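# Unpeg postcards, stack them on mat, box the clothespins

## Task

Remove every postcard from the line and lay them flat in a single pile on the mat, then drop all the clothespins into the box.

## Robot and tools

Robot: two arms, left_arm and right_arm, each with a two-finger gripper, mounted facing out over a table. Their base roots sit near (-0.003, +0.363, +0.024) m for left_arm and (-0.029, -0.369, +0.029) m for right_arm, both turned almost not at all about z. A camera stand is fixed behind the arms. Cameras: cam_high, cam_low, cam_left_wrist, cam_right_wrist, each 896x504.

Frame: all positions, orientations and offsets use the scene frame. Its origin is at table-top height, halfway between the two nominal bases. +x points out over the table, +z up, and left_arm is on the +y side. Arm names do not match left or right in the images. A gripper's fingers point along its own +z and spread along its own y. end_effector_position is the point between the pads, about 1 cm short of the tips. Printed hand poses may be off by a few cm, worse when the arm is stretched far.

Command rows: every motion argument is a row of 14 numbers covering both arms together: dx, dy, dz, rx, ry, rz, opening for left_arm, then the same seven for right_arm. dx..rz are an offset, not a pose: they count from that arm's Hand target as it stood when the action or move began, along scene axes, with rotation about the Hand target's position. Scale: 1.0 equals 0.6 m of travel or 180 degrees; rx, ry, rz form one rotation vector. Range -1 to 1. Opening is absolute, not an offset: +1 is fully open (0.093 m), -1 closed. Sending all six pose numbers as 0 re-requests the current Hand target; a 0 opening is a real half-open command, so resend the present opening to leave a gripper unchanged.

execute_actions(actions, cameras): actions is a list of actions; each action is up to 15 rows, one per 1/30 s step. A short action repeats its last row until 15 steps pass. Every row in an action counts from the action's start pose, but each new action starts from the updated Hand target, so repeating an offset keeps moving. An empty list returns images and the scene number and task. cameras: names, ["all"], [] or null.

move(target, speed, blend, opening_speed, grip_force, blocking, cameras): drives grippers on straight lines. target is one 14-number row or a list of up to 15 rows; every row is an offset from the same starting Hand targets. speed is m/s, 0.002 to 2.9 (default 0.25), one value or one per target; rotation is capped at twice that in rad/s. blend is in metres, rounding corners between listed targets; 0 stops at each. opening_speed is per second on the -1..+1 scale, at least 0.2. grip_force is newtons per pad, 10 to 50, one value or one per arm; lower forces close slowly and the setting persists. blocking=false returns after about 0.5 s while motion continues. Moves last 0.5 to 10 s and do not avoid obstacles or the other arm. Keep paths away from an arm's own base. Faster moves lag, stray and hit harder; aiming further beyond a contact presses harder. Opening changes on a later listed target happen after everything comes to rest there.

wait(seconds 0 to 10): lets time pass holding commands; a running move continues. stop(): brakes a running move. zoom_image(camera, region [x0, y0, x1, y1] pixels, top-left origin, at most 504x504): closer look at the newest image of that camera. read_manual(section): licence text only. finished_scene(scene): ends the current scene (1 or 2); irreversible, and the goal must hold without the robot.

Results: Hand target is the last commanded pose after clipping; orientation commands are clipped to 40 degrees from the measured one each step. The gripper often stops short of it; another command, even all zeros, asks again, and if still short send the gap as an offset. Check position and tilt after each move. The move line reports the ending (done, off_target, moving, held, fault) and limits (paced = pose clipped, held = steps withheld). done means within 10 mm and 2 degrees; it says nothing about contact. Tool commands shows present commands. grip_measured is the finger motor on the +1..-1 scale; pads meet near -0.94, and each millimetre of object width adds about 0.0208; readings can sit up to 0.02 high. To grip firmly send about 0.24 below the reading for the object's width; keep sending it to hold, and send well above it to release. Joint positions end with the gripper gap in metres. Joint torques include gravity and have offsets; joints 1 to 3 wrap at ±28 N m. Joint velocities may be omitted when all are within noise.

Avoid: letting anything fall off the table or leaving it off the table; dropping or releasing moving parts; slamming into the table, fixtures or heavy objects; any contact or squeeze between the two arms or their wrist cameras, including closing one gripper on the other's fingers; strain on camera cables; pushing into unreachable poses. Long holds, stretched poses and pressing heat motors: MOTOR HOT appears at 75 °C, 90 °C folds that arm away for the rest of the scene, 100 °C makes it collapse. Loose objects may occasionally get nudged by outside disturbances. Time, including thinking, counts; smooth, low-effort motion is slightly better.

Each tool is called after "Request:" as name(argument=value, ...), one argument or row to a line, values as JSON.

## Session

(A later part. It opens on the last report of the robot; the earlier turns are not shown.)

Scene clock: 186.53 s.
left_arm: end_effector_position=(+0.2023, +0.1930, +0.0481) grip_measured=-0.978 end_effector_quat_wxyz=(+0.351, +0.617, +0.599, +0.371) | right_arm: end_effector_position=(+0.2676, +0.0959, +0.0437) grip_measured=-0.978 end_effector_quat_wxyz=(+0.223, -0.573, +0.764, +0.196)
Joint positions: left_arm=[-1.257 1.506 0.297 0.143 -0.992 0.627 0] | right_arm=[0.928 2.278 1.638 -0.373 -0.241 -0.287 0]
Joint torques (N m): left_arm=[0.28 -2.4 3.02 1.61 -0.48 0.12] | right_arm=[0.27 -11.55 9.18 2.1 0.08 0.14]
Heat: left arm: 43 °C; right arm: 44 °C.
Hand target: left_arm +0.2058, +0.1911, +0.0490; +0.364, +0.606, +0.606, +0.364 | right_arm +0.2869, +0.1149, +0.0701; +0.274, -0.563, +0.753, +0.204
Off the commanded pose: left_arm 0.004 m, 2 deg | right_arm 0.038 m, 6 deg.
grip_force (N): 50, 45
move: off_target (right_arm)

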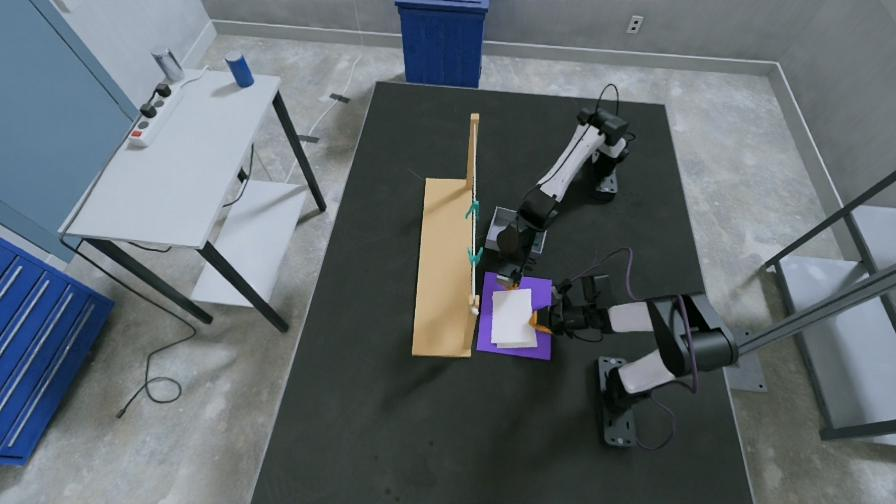

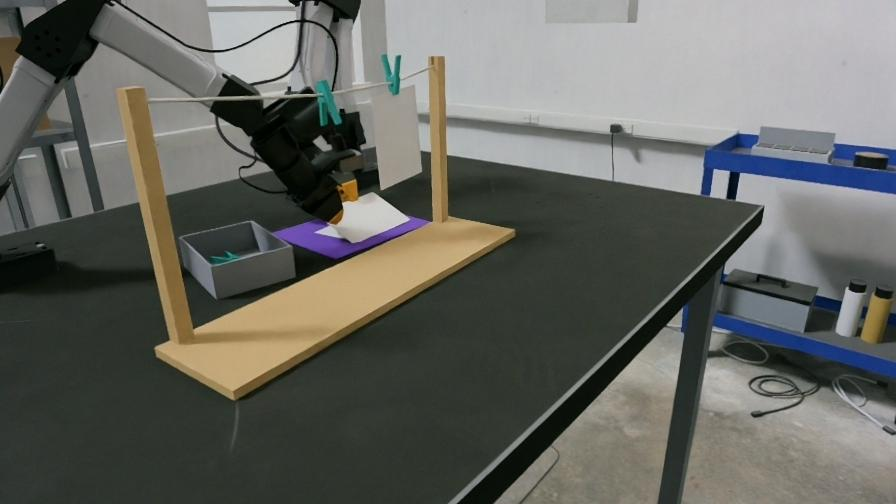

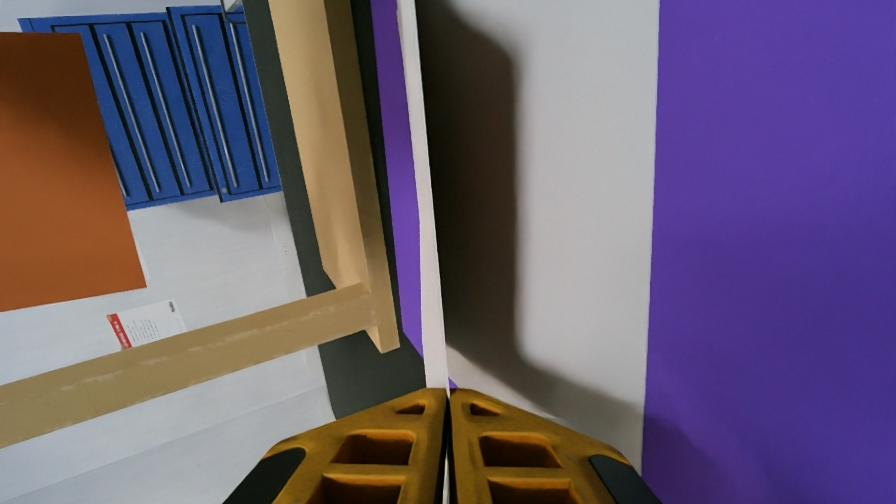

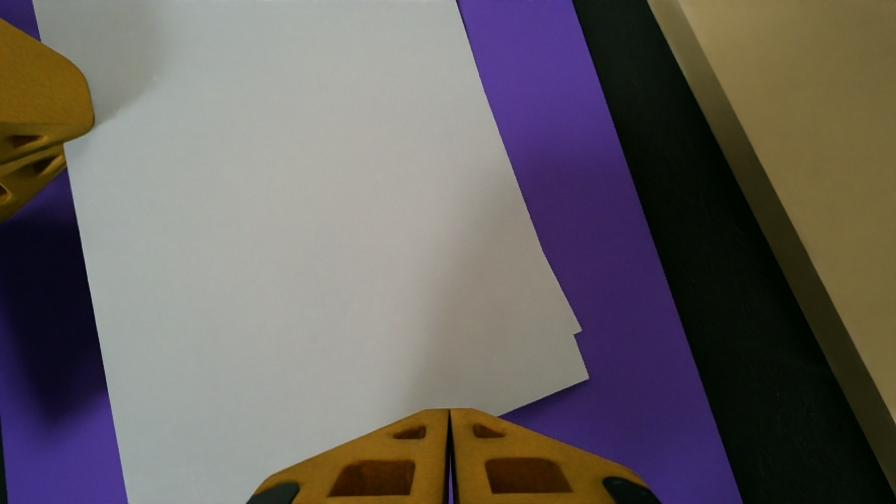

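Request:
execute_actions(
  actions=[],
)

Scene clock: 187.33 s.
left_arm: end_effector_position=(+0.2023, +0.1930, +0.0481) grip_measured=-0.978 end_effector_quat_wxyz=(+0.351, +0.617, +0.599, +0.371) | right_arm: end_effector_position=(+0.2676, +0.0959, +0.0437) grip_measured=-0.978 end_effector_quat_wxyz=(+0.223, -0.573, +0.764, +0.196)
Joint positions: left_arm=[-1.257 1.506 0.297 0.143 -0.992 0.627 0] | right_arm=[0.928 2.278 1.638 -0.373 -0.241 -0.287 0]
Joint velocities: within noise
Joint torques (N m): left_arm=[0.31 -2.44 3 1.62 -0.49 0.14] | right_arm=[0.28 -11.54 9.25 2.08 0.08 0.14]
Heat: left arm: 43 °C; right arm: 44 °C.
Hand target: left_arm +0.2058, +0.1911, +0.0490; +0.364, +0.606, +0.606, +0.364 | right_arm +0.2869, +0.1149, +0.0701; +0.274, -0.563, +0.753, +0.204
Tool commands: left_gripper/opening=-1.0 right_gripper/opening=-1.0
Off the commanded pose: left_arm 0.004 m, 2 deg | right_arm 0.038 m, 6 deg.
grip_force (N): 50, 45

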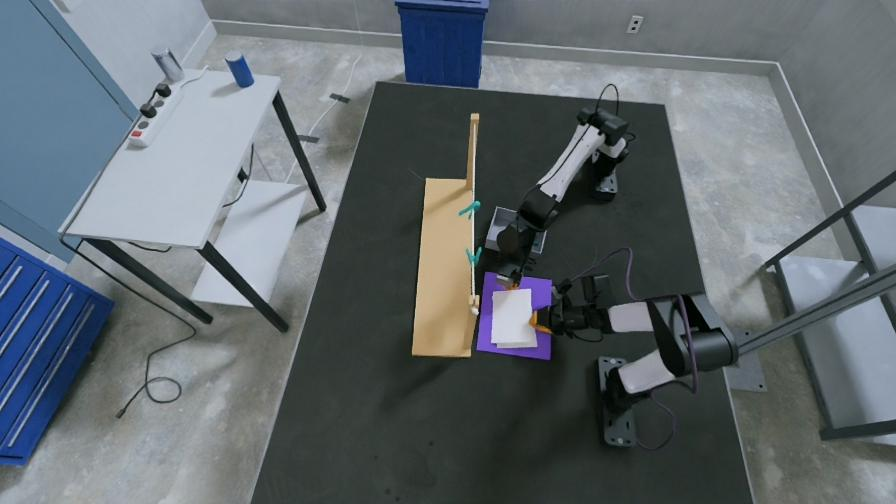

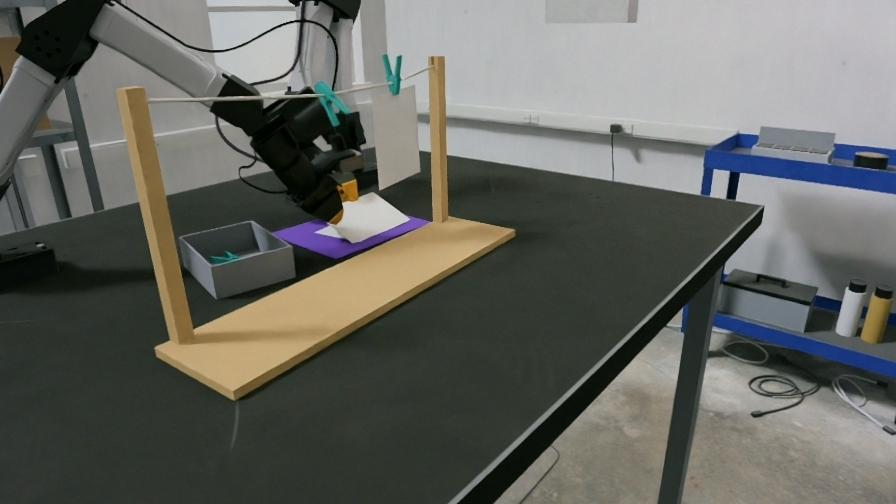

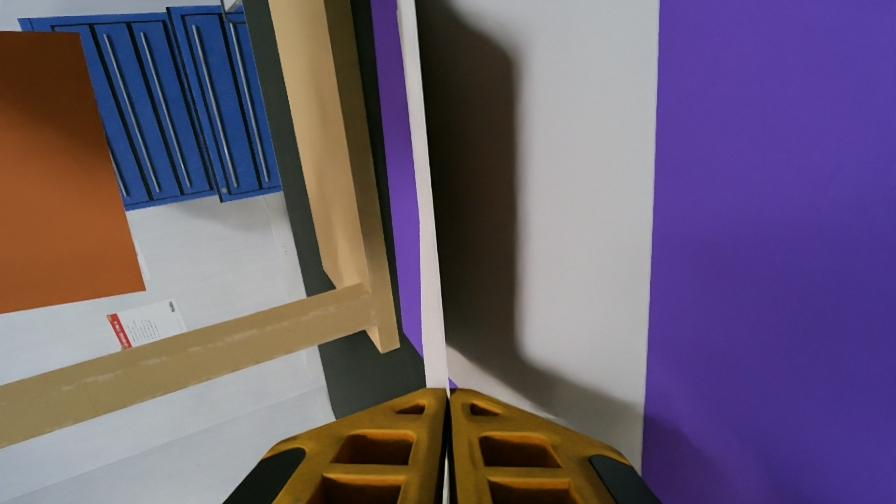

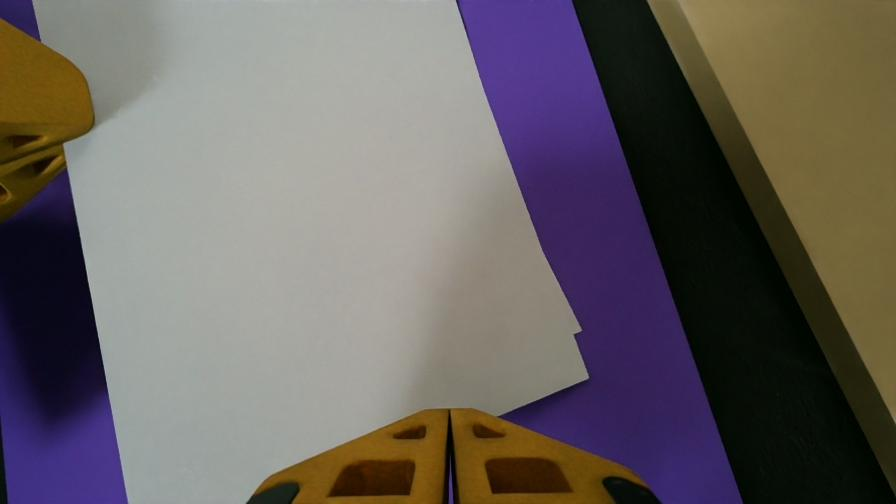

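Request:
move(
  target=[0,0,0,0,0,0,-1,0,0.02,-0.05,0,0,0,-1],
  speed=0.05,
  cameras=["cam_right_wrist","cam_left_wrist"],
)

Scene clock: 189.80 s.
left_arm: end_effector_position=(+0.2049, +0.1960, +0.0483) grip_measured=-0.978 end_effector_quat_wxyz=(+0.348, +0.613, +0.603, +0.374) | right_arm: end_effector_position=(+0.2734, +0.1050, +0.0215) grip_measured=-0.978 end_effector_quat_wxyz=(+0.228, -0.569, +0.766, +0.197)
Joint positions: left_arm=[-1.242 1.506 0.297 0.145 -0.992 0.628 0] | right_arm=[0.931 2.347 1.658 -0.312 -0.235 -0.275 0]
Joint torques (N m): left_arm=[-0.01 -2.44 3 1.61 -0.49 0.11] | right_arm=[0.64 -10.84 8.85 2.17 0.11 0.15]
Heat: left arm: 43 °C; right arm: 44 °C.
Hand target: left_arm +0.2058, +0.1911, +0.0490; +0.364, +0.606, +0.606, +0.364 | right_arm +0.2869, +0.1269, +0.0401; +0.274, -0.563, +0.753, +0.204
Off the commanded pose: left_arm 0.005 m, 2 deg | right_arm 0.032 m, 6 deg.
grip_force (N): 50, 45
move: off_target (right_arm)
Images, in order (width x height): cam_left_wrist 896x504, cam_right_wrist 896x504.

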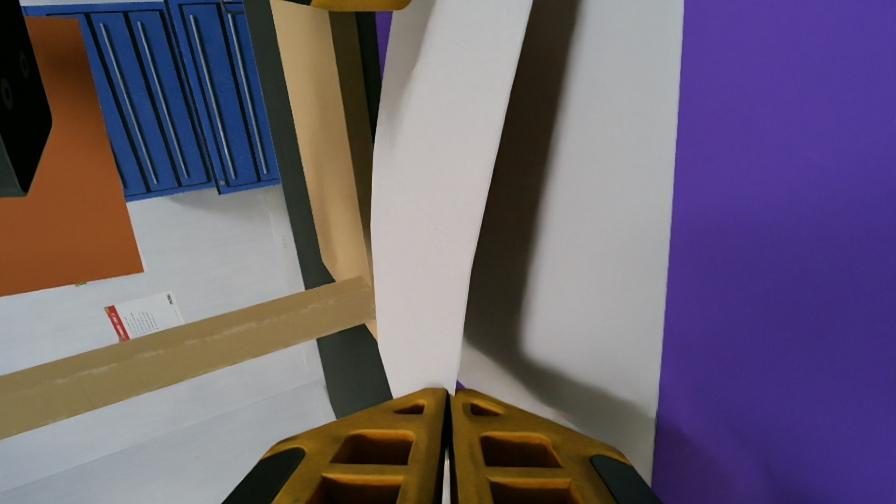

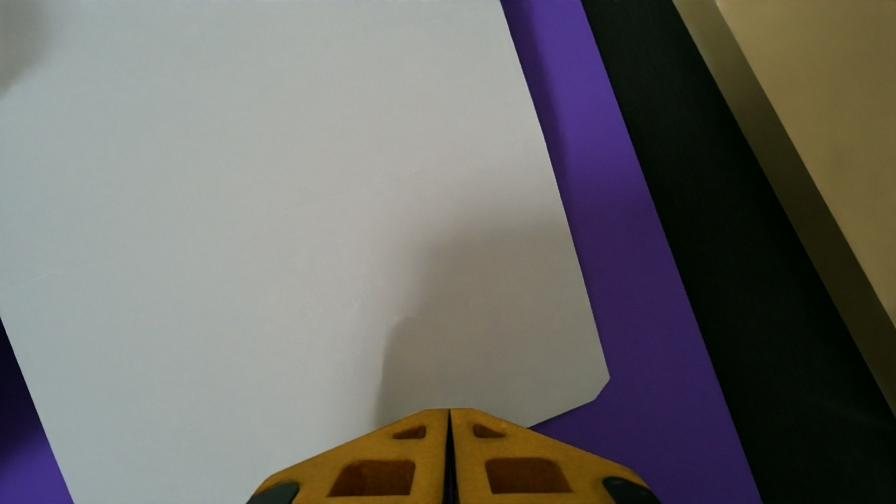

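Request:
move(
  target=[
    [0,0,0,0,0,0,-1,0,0,-0.015,0,0,0,-1],
  ],
  speed=0.03,
)

Request:
move(
  target=[0,0,0,0,0,0,-0.6,0,0,0,0,0,0,-1],
  speed=0.05,
  opening_speed=0.4,
  cameras=["cam_right_wrist","cam_left_wrist"],
)

Scene clock: 190.97 s.
left_arm: end_effector_position=(+0.2049, +0.1960, +0.0483) grip_measured=-0.978 end_effector_quat_wxyz=(+0.348, +0.613, +0.603, +0.374) | right_arm: end_effector_position=(+0.2744, +0.1077, +0.0176) grip_measured=-0.978 end_effector_quat_wxyz=(+0.232, -0.569, +0.764, +0.198)
Joint positions: left_arm=[-1.242 1.506 0.297 0.145 -0.992 0.628 0] | right_arm=[0.933 2.359 1.658 -0.29 -0.235 -0.275 0]
Joint torques (N m): left_arm=[-0.09 -2.44 3.02 1.61 -0.49 0.12] | right_arm=[0.64 -10.48 7.95 2.23 0.12 0.15]
Heat: left arm: 42 °C; right arm: 44 °C.
Hand target: left_arm +0.2058, +0.1911, +0.0490; +0.364, +0.606, +0.606, +0.364 | right_arm +0.2869, +0.1269, +0.0311; +0.274, -0.563, +0.753, +0.204
Off the commanded pose: left_arm 0.005 m, 2 deg | right_arm 0.027 m, 5 deg.
grip_force (N): 50, 45
move: off_target (right_arm)

Scene clock: 192.47 s.
left_arm: end_effector_position=(+0.2049, +0.1960, +0.0483) grip_measured=-0.602 end_effector_quat_wxyz=(+0.348, +0.613, +0.603, +0.374) | right_arm: end_effector_position=(+0.2791, +0.1093, +0.0166) grip_measured=-0.978 end_effector_quat_wxyz=(+0.240, -0.566, +0.763, +0.199)
Joint positions: left_arm=[-1.242 1.506 0.297 0.145 -0.992 0.628 0.016] | right_arm=[0.928 2.367 1.658 -0.266 -0.233 -0.275 0]
Joint torques (N m): left_arm=[-0.05 -2.45 3.03 1.61 -0.48 0.12] | right_arm=[0.64 -11.04 8.16 2.01 0.1 0.14]
Heat: left arm: 42 °C; right arm: 44 °C.
Hand target: left_arm +0.2058, +0.1911, +0.0490; +0.364, +0.606, +0.606, +0.364 | right_arm +0.2869, +0.1269, +0.0311; +0.274, -0.563, +0.753, +0.204
Off the commanded pose: left_arm 0.005 m, 2 deg | right_arm 0.024 m, 4 deg.
grip_force (N): 50, 45
move: off_target (right_arm)
Images, in order (width x height): cam_left_wrist 896x504, cam_right_wrist 896x504.

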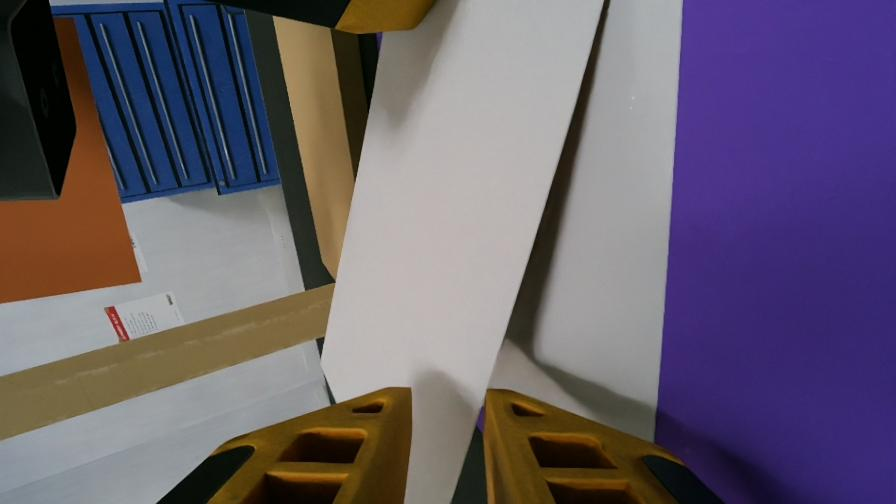

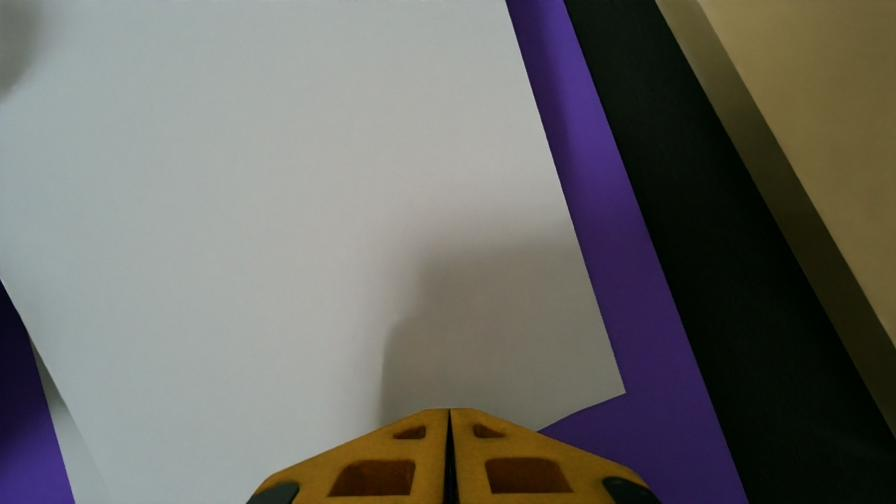

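Request:
move(
  target=[-0.1,-0.03,0,0,0,0,-0.6,0,0,0,0,0,0,-1],
  speed=0.1,
  cameras=["cam_right_wrist","cam_left_wrist","cam_high"],
)

Scene clock: 194.50 s.
left_arm: end_effector_position=(+0.1433, +0.1820, +0.0404) grip_measured=-0.602 end_effector_quat_wxyz=(+0.345, +0.623, +0.600, +0.364) | right_arm: end_effector_position=(+0.2792, +0.1093, +0.0160) grip_measured=-0.978 end_effector_quat_wxyz=(+0.240, -0.566, +0.763, +0.199)
Joint positions: left_arm=[-1.578 1.625 0.447 -0.407 -1.05 0.029 0.016] | right_arm=[0.928 2.369 1.658 -0.264 -0.233 -0.275 0]
Joint torques (N m): left_arm=[-0.9 -2.89 5.61 0.13 -1 -0.24] | right_arm=[0.69 -11.11 8.12 2.01 0.1 0.14]
Heat: left arm: 42 °C; right arm: 44 °C.
Hand target: left_arm +0.1458, +0.1731, +0.0490; +0.364, +0.606, +0.606, +0.364 | right_arm +0.2869, +0.1269, +0.0311; +0.274, -0.563, +0.753, +0.204
Off the commanded pose: left_arm 0.013 m, 3 deg | right_arm 0.024 m, 4 deg.
grip_force (N): 50, 45
move: off_target (left_arm, right_arm)
Images, in order (width x height): cam_high 896x504, cam_left_wrist 896x504, cam_right_wrist 896x504.

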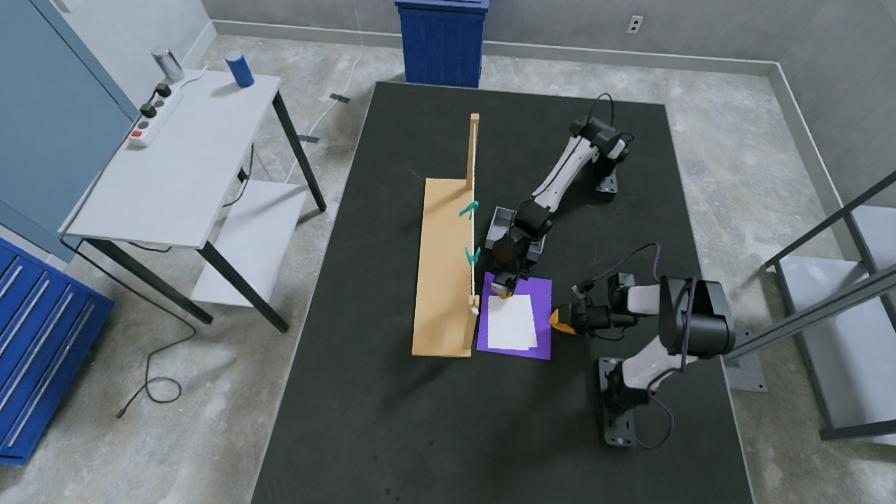

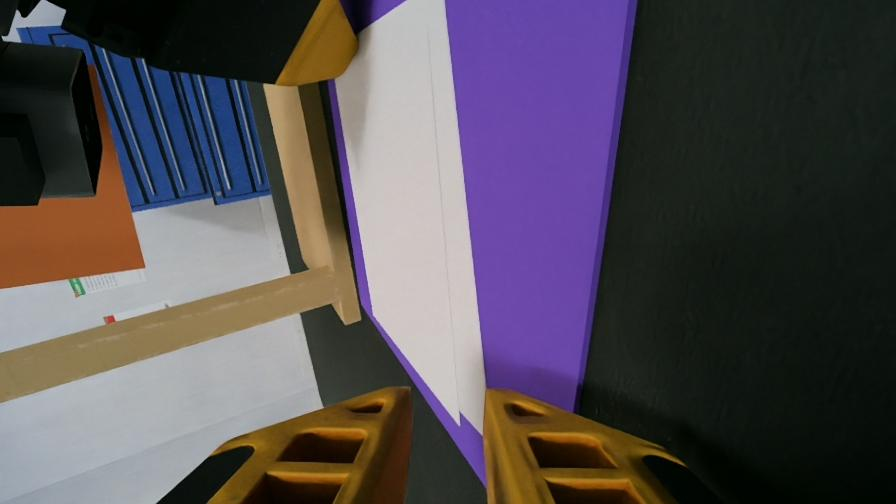

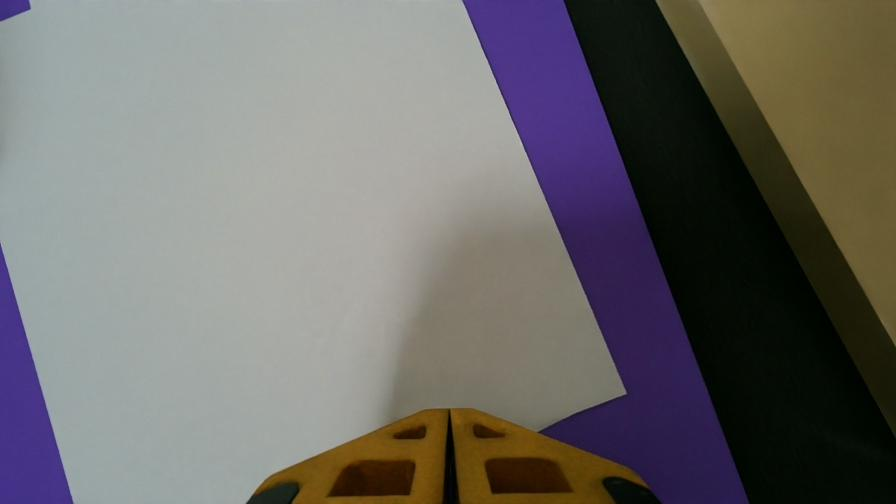

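Request:
move(
  target=[
    [0,0,0.15,0,0,0,-0.6,-0.02,0,0.12,0,0,0,-1],
    [0,0,0.3,0,0,0,-0.6,-0.12,-0.3,0.4,0,0,0,-1],
  ],
  speed=0.15,
  blend=0.02,
  cameras=["all"],
)

Scene clock: 197.97 s.
left_arm: end_effector_position=(+0.1437, +0.1762, +0.2110) grip_measured=-0.602 end_effector_quat_wxyz=(+0.338, +0.626, +0.596, +0.373) | right_arm: end_effector_position=(+0.2239, -0.0521, +0.2577) grip_measured=-0.978 end_effector_quat_wxyz=(+0.270, -0.552, +0.765, +0.192)
Joint positions: left_arm=[-1.578 1.276 0.946 -1.288 -1.055 0.021 0.016] | right_arm=[0.78 1.557 1.487 -0.878 -0.282 -0.376 0]
Joint torques (N m): left_arm=[-0.88 -4.15 8.64 0.03 -0.95 -0.16] | right_arm=[-0.1 -7.8 7.25 1.33 -0.4 -0.11]
Heat: left arm: 41 °C; right arm: 45 °C.
Hand target: left_arm +0.1458, +0.1731, +0.2290; +0.364, +0.606, +0.606, +0.364 | right_arm +0.2149, -0.0531, +0.2711; +0.274, -0.563, +0.753, +0.204
Off the commanded pose: left_arm 0.018 m, 4 deg | right_arm 0.016 m, 2 deg.
grip_force (N): 50, 45
move: off_target (left_arm, right_arm)

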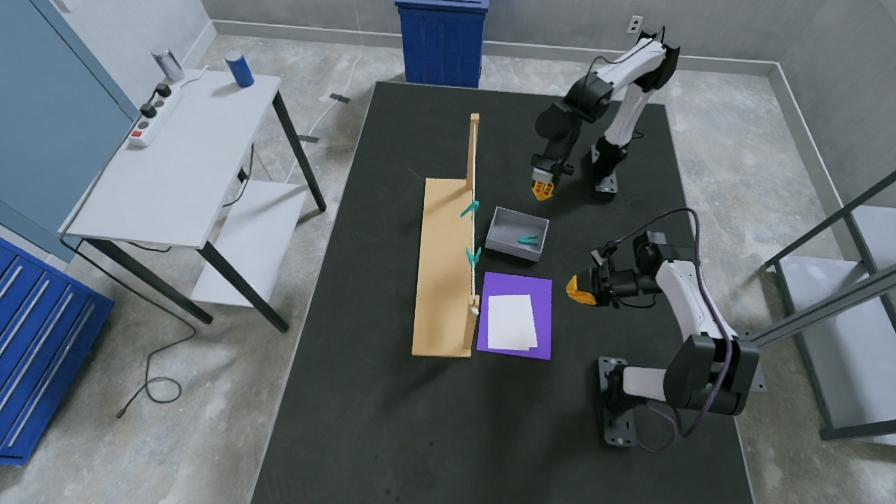

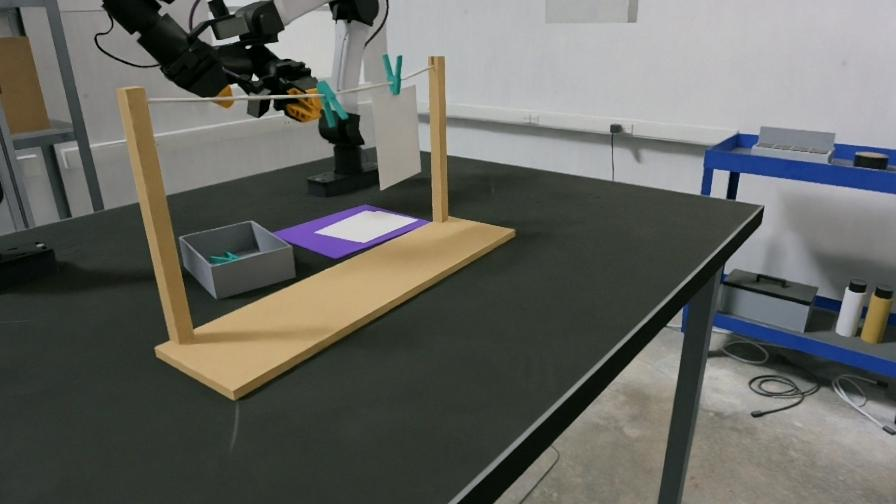

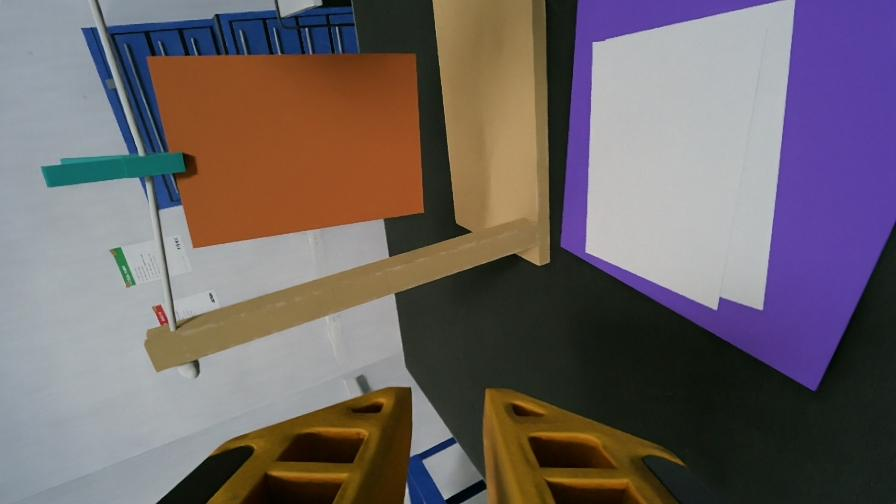

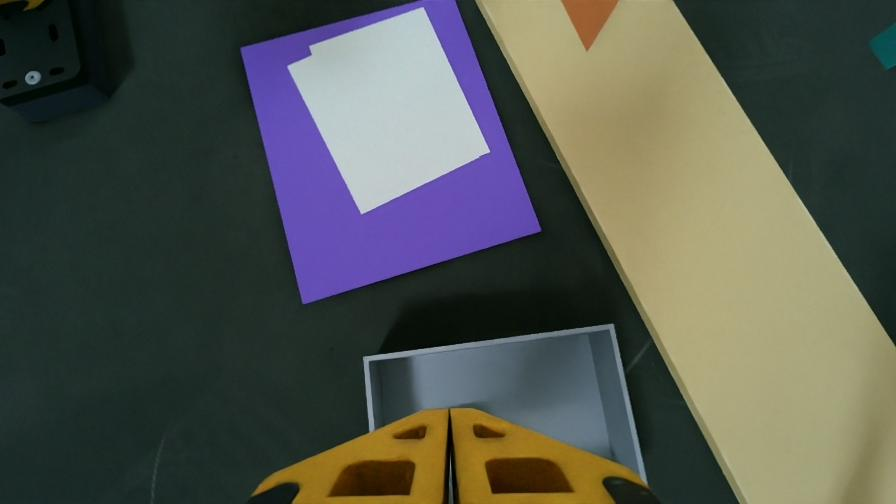

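Request:
move(
  target=[0,0,0,0,0,0,-0.6,0.092,0.088,0,-0.2375,-0.443,-0.102,1],
  speed=0.35,
  cameras=["cam_right_wrist","cam_high","cam_left_wrist"],
)

Scene clock: 202.50 s.
left_arm: end_effector_position=(+0.1437, +0.1765, +0.2110) grip_measured=-0.602 end_effector_quat_wxyz=(+0.337, +0.626, +0.595, +0.374) | right_arm: end_effector_position=(+0.2712, -0.0008, +0.2641) grip_measured=+1.000 end_effector_quat_wxyz=(+0.482, -0.516, +0.495, -0.505)
Joint positions: left_arm=[-1.578 1.276 0.946 -1.289 -1.055 0.021 0.016] | right_arm=[1.226 1.865 1.121 0.671 1.23 -1.547 0.093]
Joint torques (N m): left_arm=[-0.84 -4.1 8.61 0.05 -0.96 -0.17] | right_arm=[-0.02 -8.09 4.82 2.39 -0.03 -0.09]
Heat: left arm: 42 °C; right arm: 44 °C.
Hand target: left_arm +0.1458, +0.1731, +0.2290; +0.364, +0.606, +0.606, +0.364 | right_arm +0.2701, -0.0003, +0.2711; +0.500, -0.501, +0.500, -0.500
Off the commanded pose: left_arm 0.018 m, 4 deg | right_arm 0.007 m, 3 deg.
grip_force (N): 50, 45
move: off_target (left_arm, right_arm)
Images, in order (width x height): cam_high 896x504, cam_left_wrist 896x504, cam_right_wrist 896x504.

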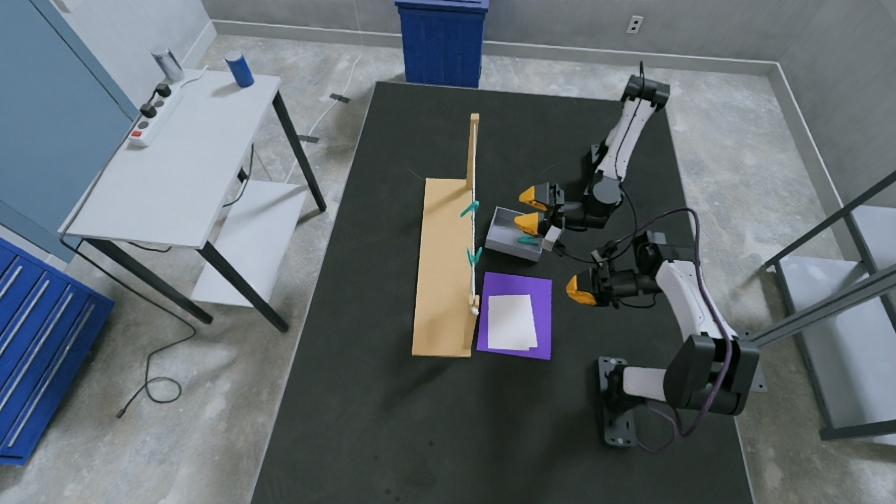

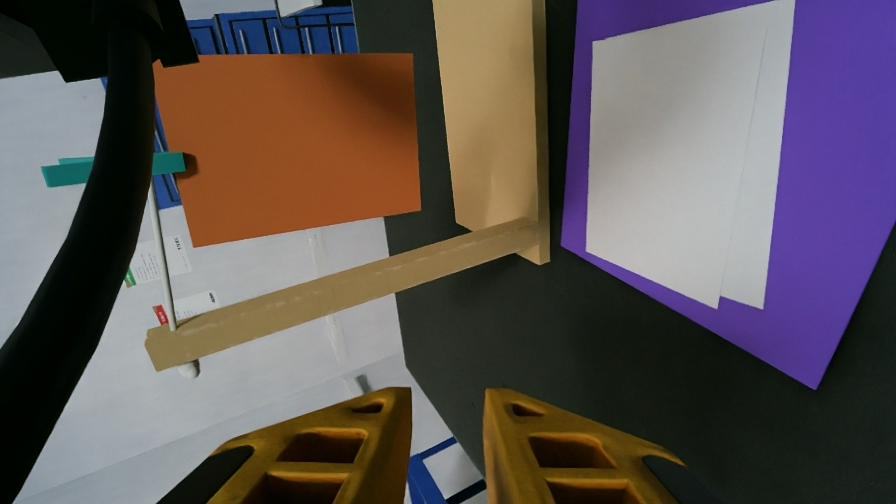

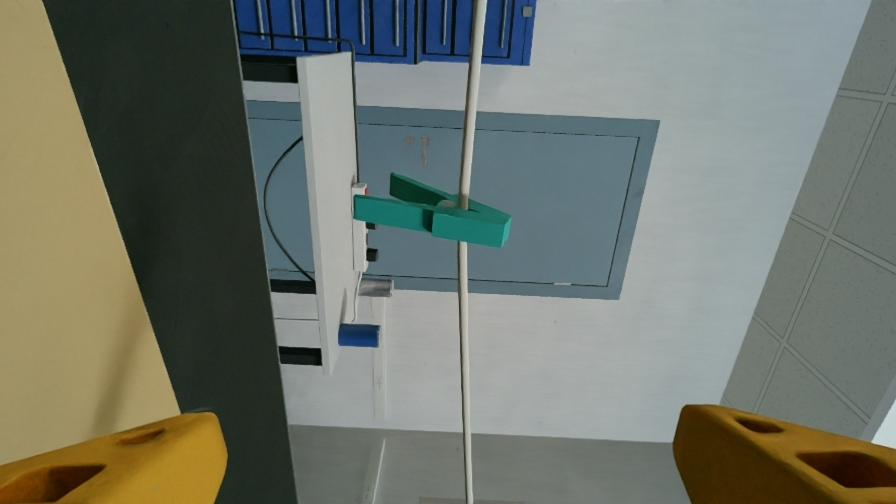

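Request:
move(
  target=[
    [0,0,0,0,0,0,-0.6,0.01,0.008,-0.015,0,0,0,1],
    [0,0,0,0,0,0,-0.6,0.165,0.008,-0.015,0,0,0,1],
  ],
  speed=0.12,
  blend=0.01,
  cameras=["cam_right_wrist","cam_high","cam_low"],
)

Scene clock: 204.63 s.
left_arm: end_effector_position=(+0.1462, +0.1785, +0.2110) grip_measured=-0.602 end_effector_quat_wxyz=(+0.335, +0.621, +0.600, +0.376) | right_arm: end_effector_position=(+0.3674, -0.0054, +0.2400) grip_measured=+1.000 end_effector_quat_wxyz=(-0.473, +0.518, -0.500, +0.508)
Joint positions: left_arm=[-1.564 1.276 0.946 -1.289 -1.055 0.02 0.016] | right_arm=[1.013 2.042 1.275 0.698 1.032 -1.565 0.093]
Joint torques (N m): left_arm=[-0.99 -4.11 8.57 0.05 -0.94 -0.16] | right_arm=[0.46 -9.58 9.33 2.12 -0.17 -0.04]
Heat: left arm: 42 °C; right arm: 44 °C.
Hand target: left_arm +0.1458, +0.1731, +0.2290; +0.364, +0.606, +0.606, +0.364 | right_arm +0.3691, +0.0045, +0.2621; -0.500, +0.501, -0.500, +0.500
Off the commanded pose: left_arm 0.019 m, 4 deg | right_arm 0.024 m, 4 deg.
grip_force (N): 50, 45
move: off_target (left_arm, right_arm); blend cut to 0.006 m at target 1
Images, in order (width x height): cam_high 896x504, cam_low 896x504, cam_right_wrist 896x504.

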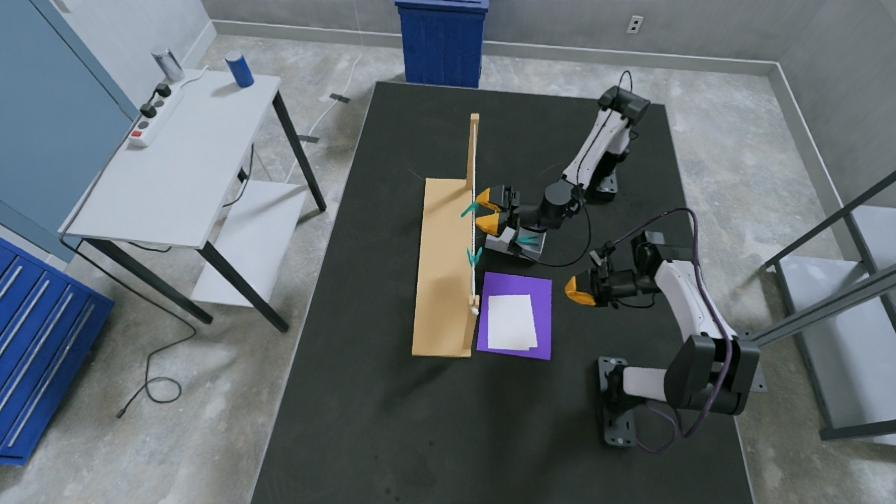

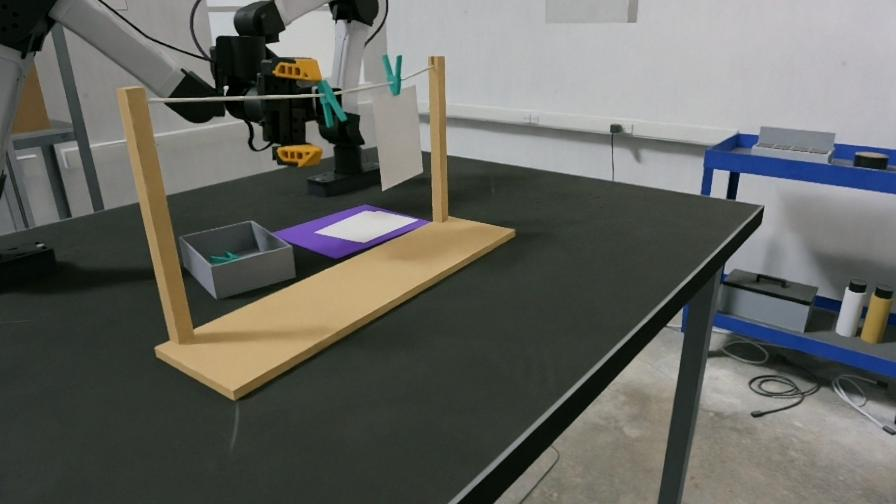

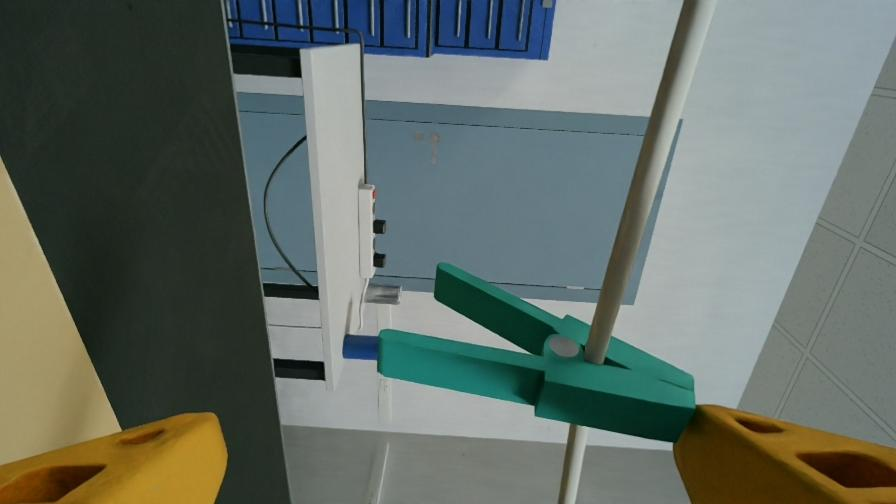

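Request:
move(
  target=[0,0,0,0,0,0,-0.6,0,0,0.117,0,0,0,1],
  speed=0.08,
  cameras=["cam_right_wrist","cam_low"],
)

Scene clock: 206.87 s.
left_arm: end_effector_position=(+0.1462, +0.1785, +0.2110) grip_measured=-0.602 end_effector_quat_wxyz=(+0.335, +0.621, +0.600, +0.376) | right_arm: end_effector_position=(+0.3725, +0.0031, +0.2963) grip_measured=+1.000 end_effector_quat_wxyz=(+0.476, -0.515, +0.498, -0.509)
Joint positions: left_arm=[-1.564 1.276 0.946 -1.289 -1.055 0.02 0.016] | right_arm=[1.013 1.991 1.433 0.506 1.031 -1.576 0.093]
Joint torques (N m): left_arm=[-0.98 -4.08 8.62 0.05 -0.93 -0.16] | right_arm=[0.38 -13.09 9.85 1.58 -0.17 0.02]
Heat: left arm: 42 °C; right arm: 44 °C.
Hand target: left_arm +0.1458, +0.1731, +0.2290; +0.364, +0.606, +0.606, +0.364 | right_arm +0.3691, +0.0045, +0.3323; +0.500, -0.501, +0.500, -0.500
Off the commanded pose: left_arm 0.019 m, 4 deg | right_arm 0.036 m, 3 deg.
grip_force (N): 50, 45
move: off_target (left_arm, right_arm)
Images, in order (width x height): cam_low 896x504, cam_right_wrist 896x504.

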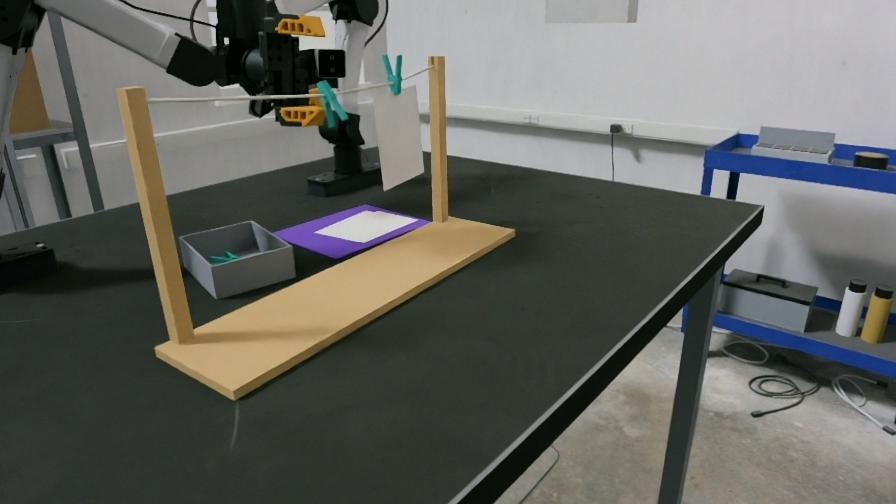

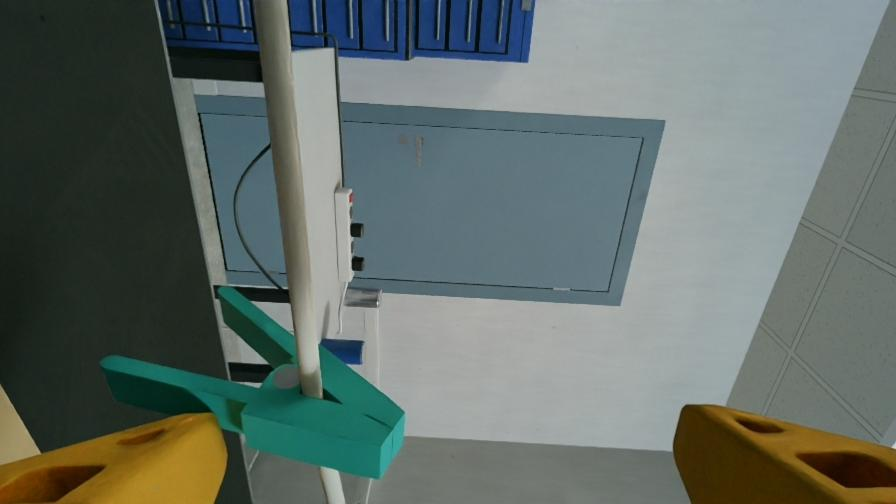

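Request:
move(
  target=[
    [0,0,0,0,0,0,-0.6,0,0,-0.11,0,0,0,1],
    [0,0,0,0,0,0,-0.6,0.03,0,-0.11,0,0,0,1],
  ],
  speed=0.08,
  cameras=["cam_right_wrist","cam_low"],
)

Request:
move(
  target=[0,0,0,0,0,0,-0.6,0,0,0.06,0,0,0,1],
  speed=0.05,
  cameras=["cam_right_wrist","cam_low"],
)

Scene clock: 209.67 s.
left_arm: end_effector_position=(+0.1462, +0.1785, +0.2110) grip_measured=-0.602 end_effector_quat_wxyz=(+0.335, +0.621, +0.600, +0.376) | right_arm: end_effector_position=(+0.3838, -0.0027, +0.2386) grip_measured=+1.000 end_effector_quat_wxyz=(-0.459, +0.534, -0.494, +0.511)
Joint positions: left_arm=[-1.564 1.276 0.946 -1.289 -1.055 0.02 0.016] | right_arm=[0.984 2.069 1.339 0.625 0.999 -1.576 0.093]
Joint torques (N m): left_arm=[-0.99 -4.05 8.54 0.05 -0.94 -0.15] | right_arm=[-0.05 -10.37 8.84 2.51 -0.16 0.09]
Heat: left arm: 42 °C; right arm: 44 °C.
Hand target: left_arm +0.1458, +0.1731, +0.2290; +0.364, +0.606, +0.606, +0.364 | right_arm +0.3871, +0.0045, +0.2663; -0.500, +0.501, -0.500, +0.500
Off the commanded pose: left_arm 0.019 m, 4 deg | right_arm 0.029 m, 6 deg.
grip_force (N): 50, 45
move: off_target (left_arm, right_arm)
Images, in order (width x height): cam_low 896x504, cam_right_wrist 896x504.

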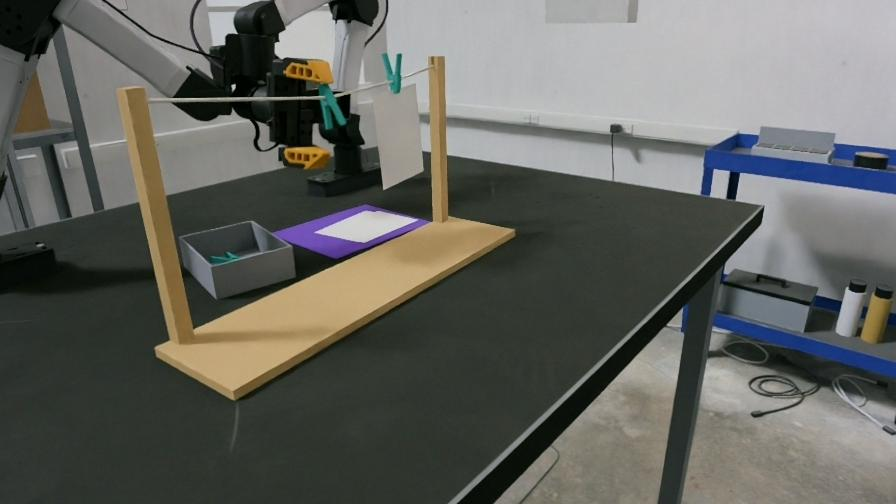

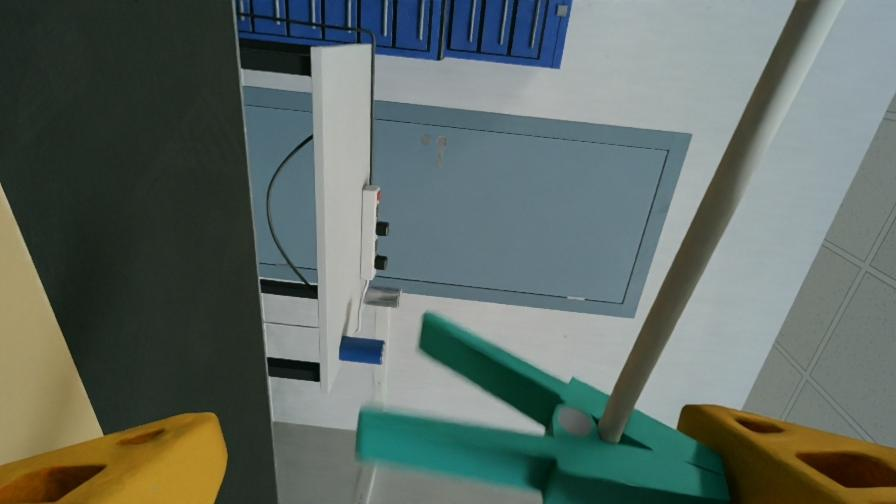

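Scene clock: 211.33 s.
left_arm: end_effector_position=(+0.1462, +0.1785, +0.2110) grip_measured=-0.602 end_effector_quat_wxyz=(+0.335, +0.621, +0.600, +0.376) | right_arm: end_effector_position=(+0.3878, +0.0035, +0.2649) grip_measured=+1.000 end_effector_quat_wxyz=(-0.477, +0.517, -0.497, +0.508)
Joint positions: left_arm=[-1.564 1.276 0.946 -1.289 -1.055 0.02 0.016] | right_arm=[0.984 2.062 1.407 0.601 0.997 -1.576 0.093]
Joint torques (N m): left_arm=[-1.01 -4.08 8.61 0.05 -0.94 -0.17] | right_arm=[-0.09 -13.7 9.57 1.61 -0.16 0.01]
Heat: left arm: 42 °C; right arm: 45 °C.
Hand target: left_arm +0.1458, +0.1731, +0.2290; +0.364, +0.606, +0.606, +0.364 | right_arm +0.3871, +0.0045, +0.3023; -0.500, +0.501, -0.500, +0.500
Off the commanded pose: left_arm 0.019 m, 4 deg | right_arm 0.037 m, 3 deg.
grip_force (N): 50, 45
move: off_target (left_arm, right_arm)
Images, in order (width x height): cam_low 896x504, cam_right_wrist 896x504.

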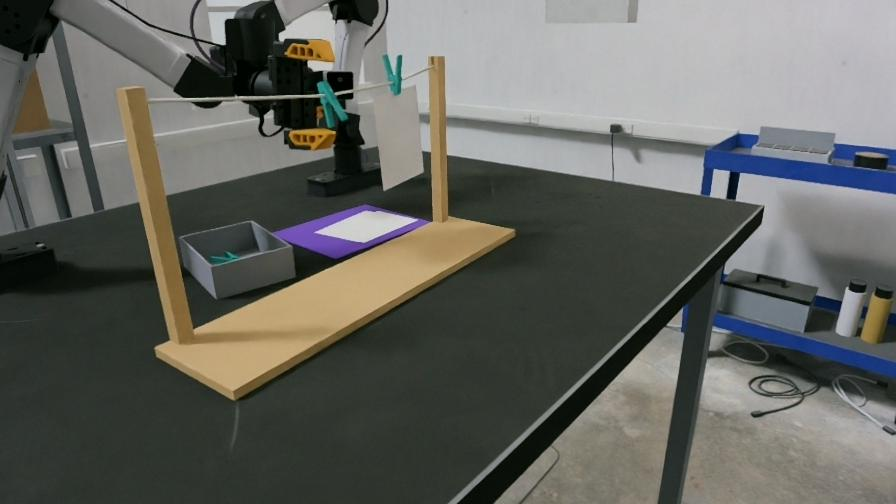

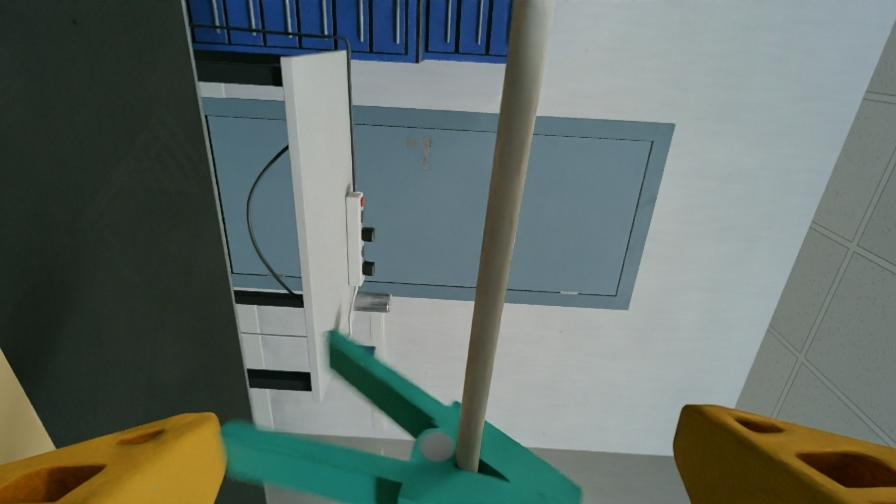

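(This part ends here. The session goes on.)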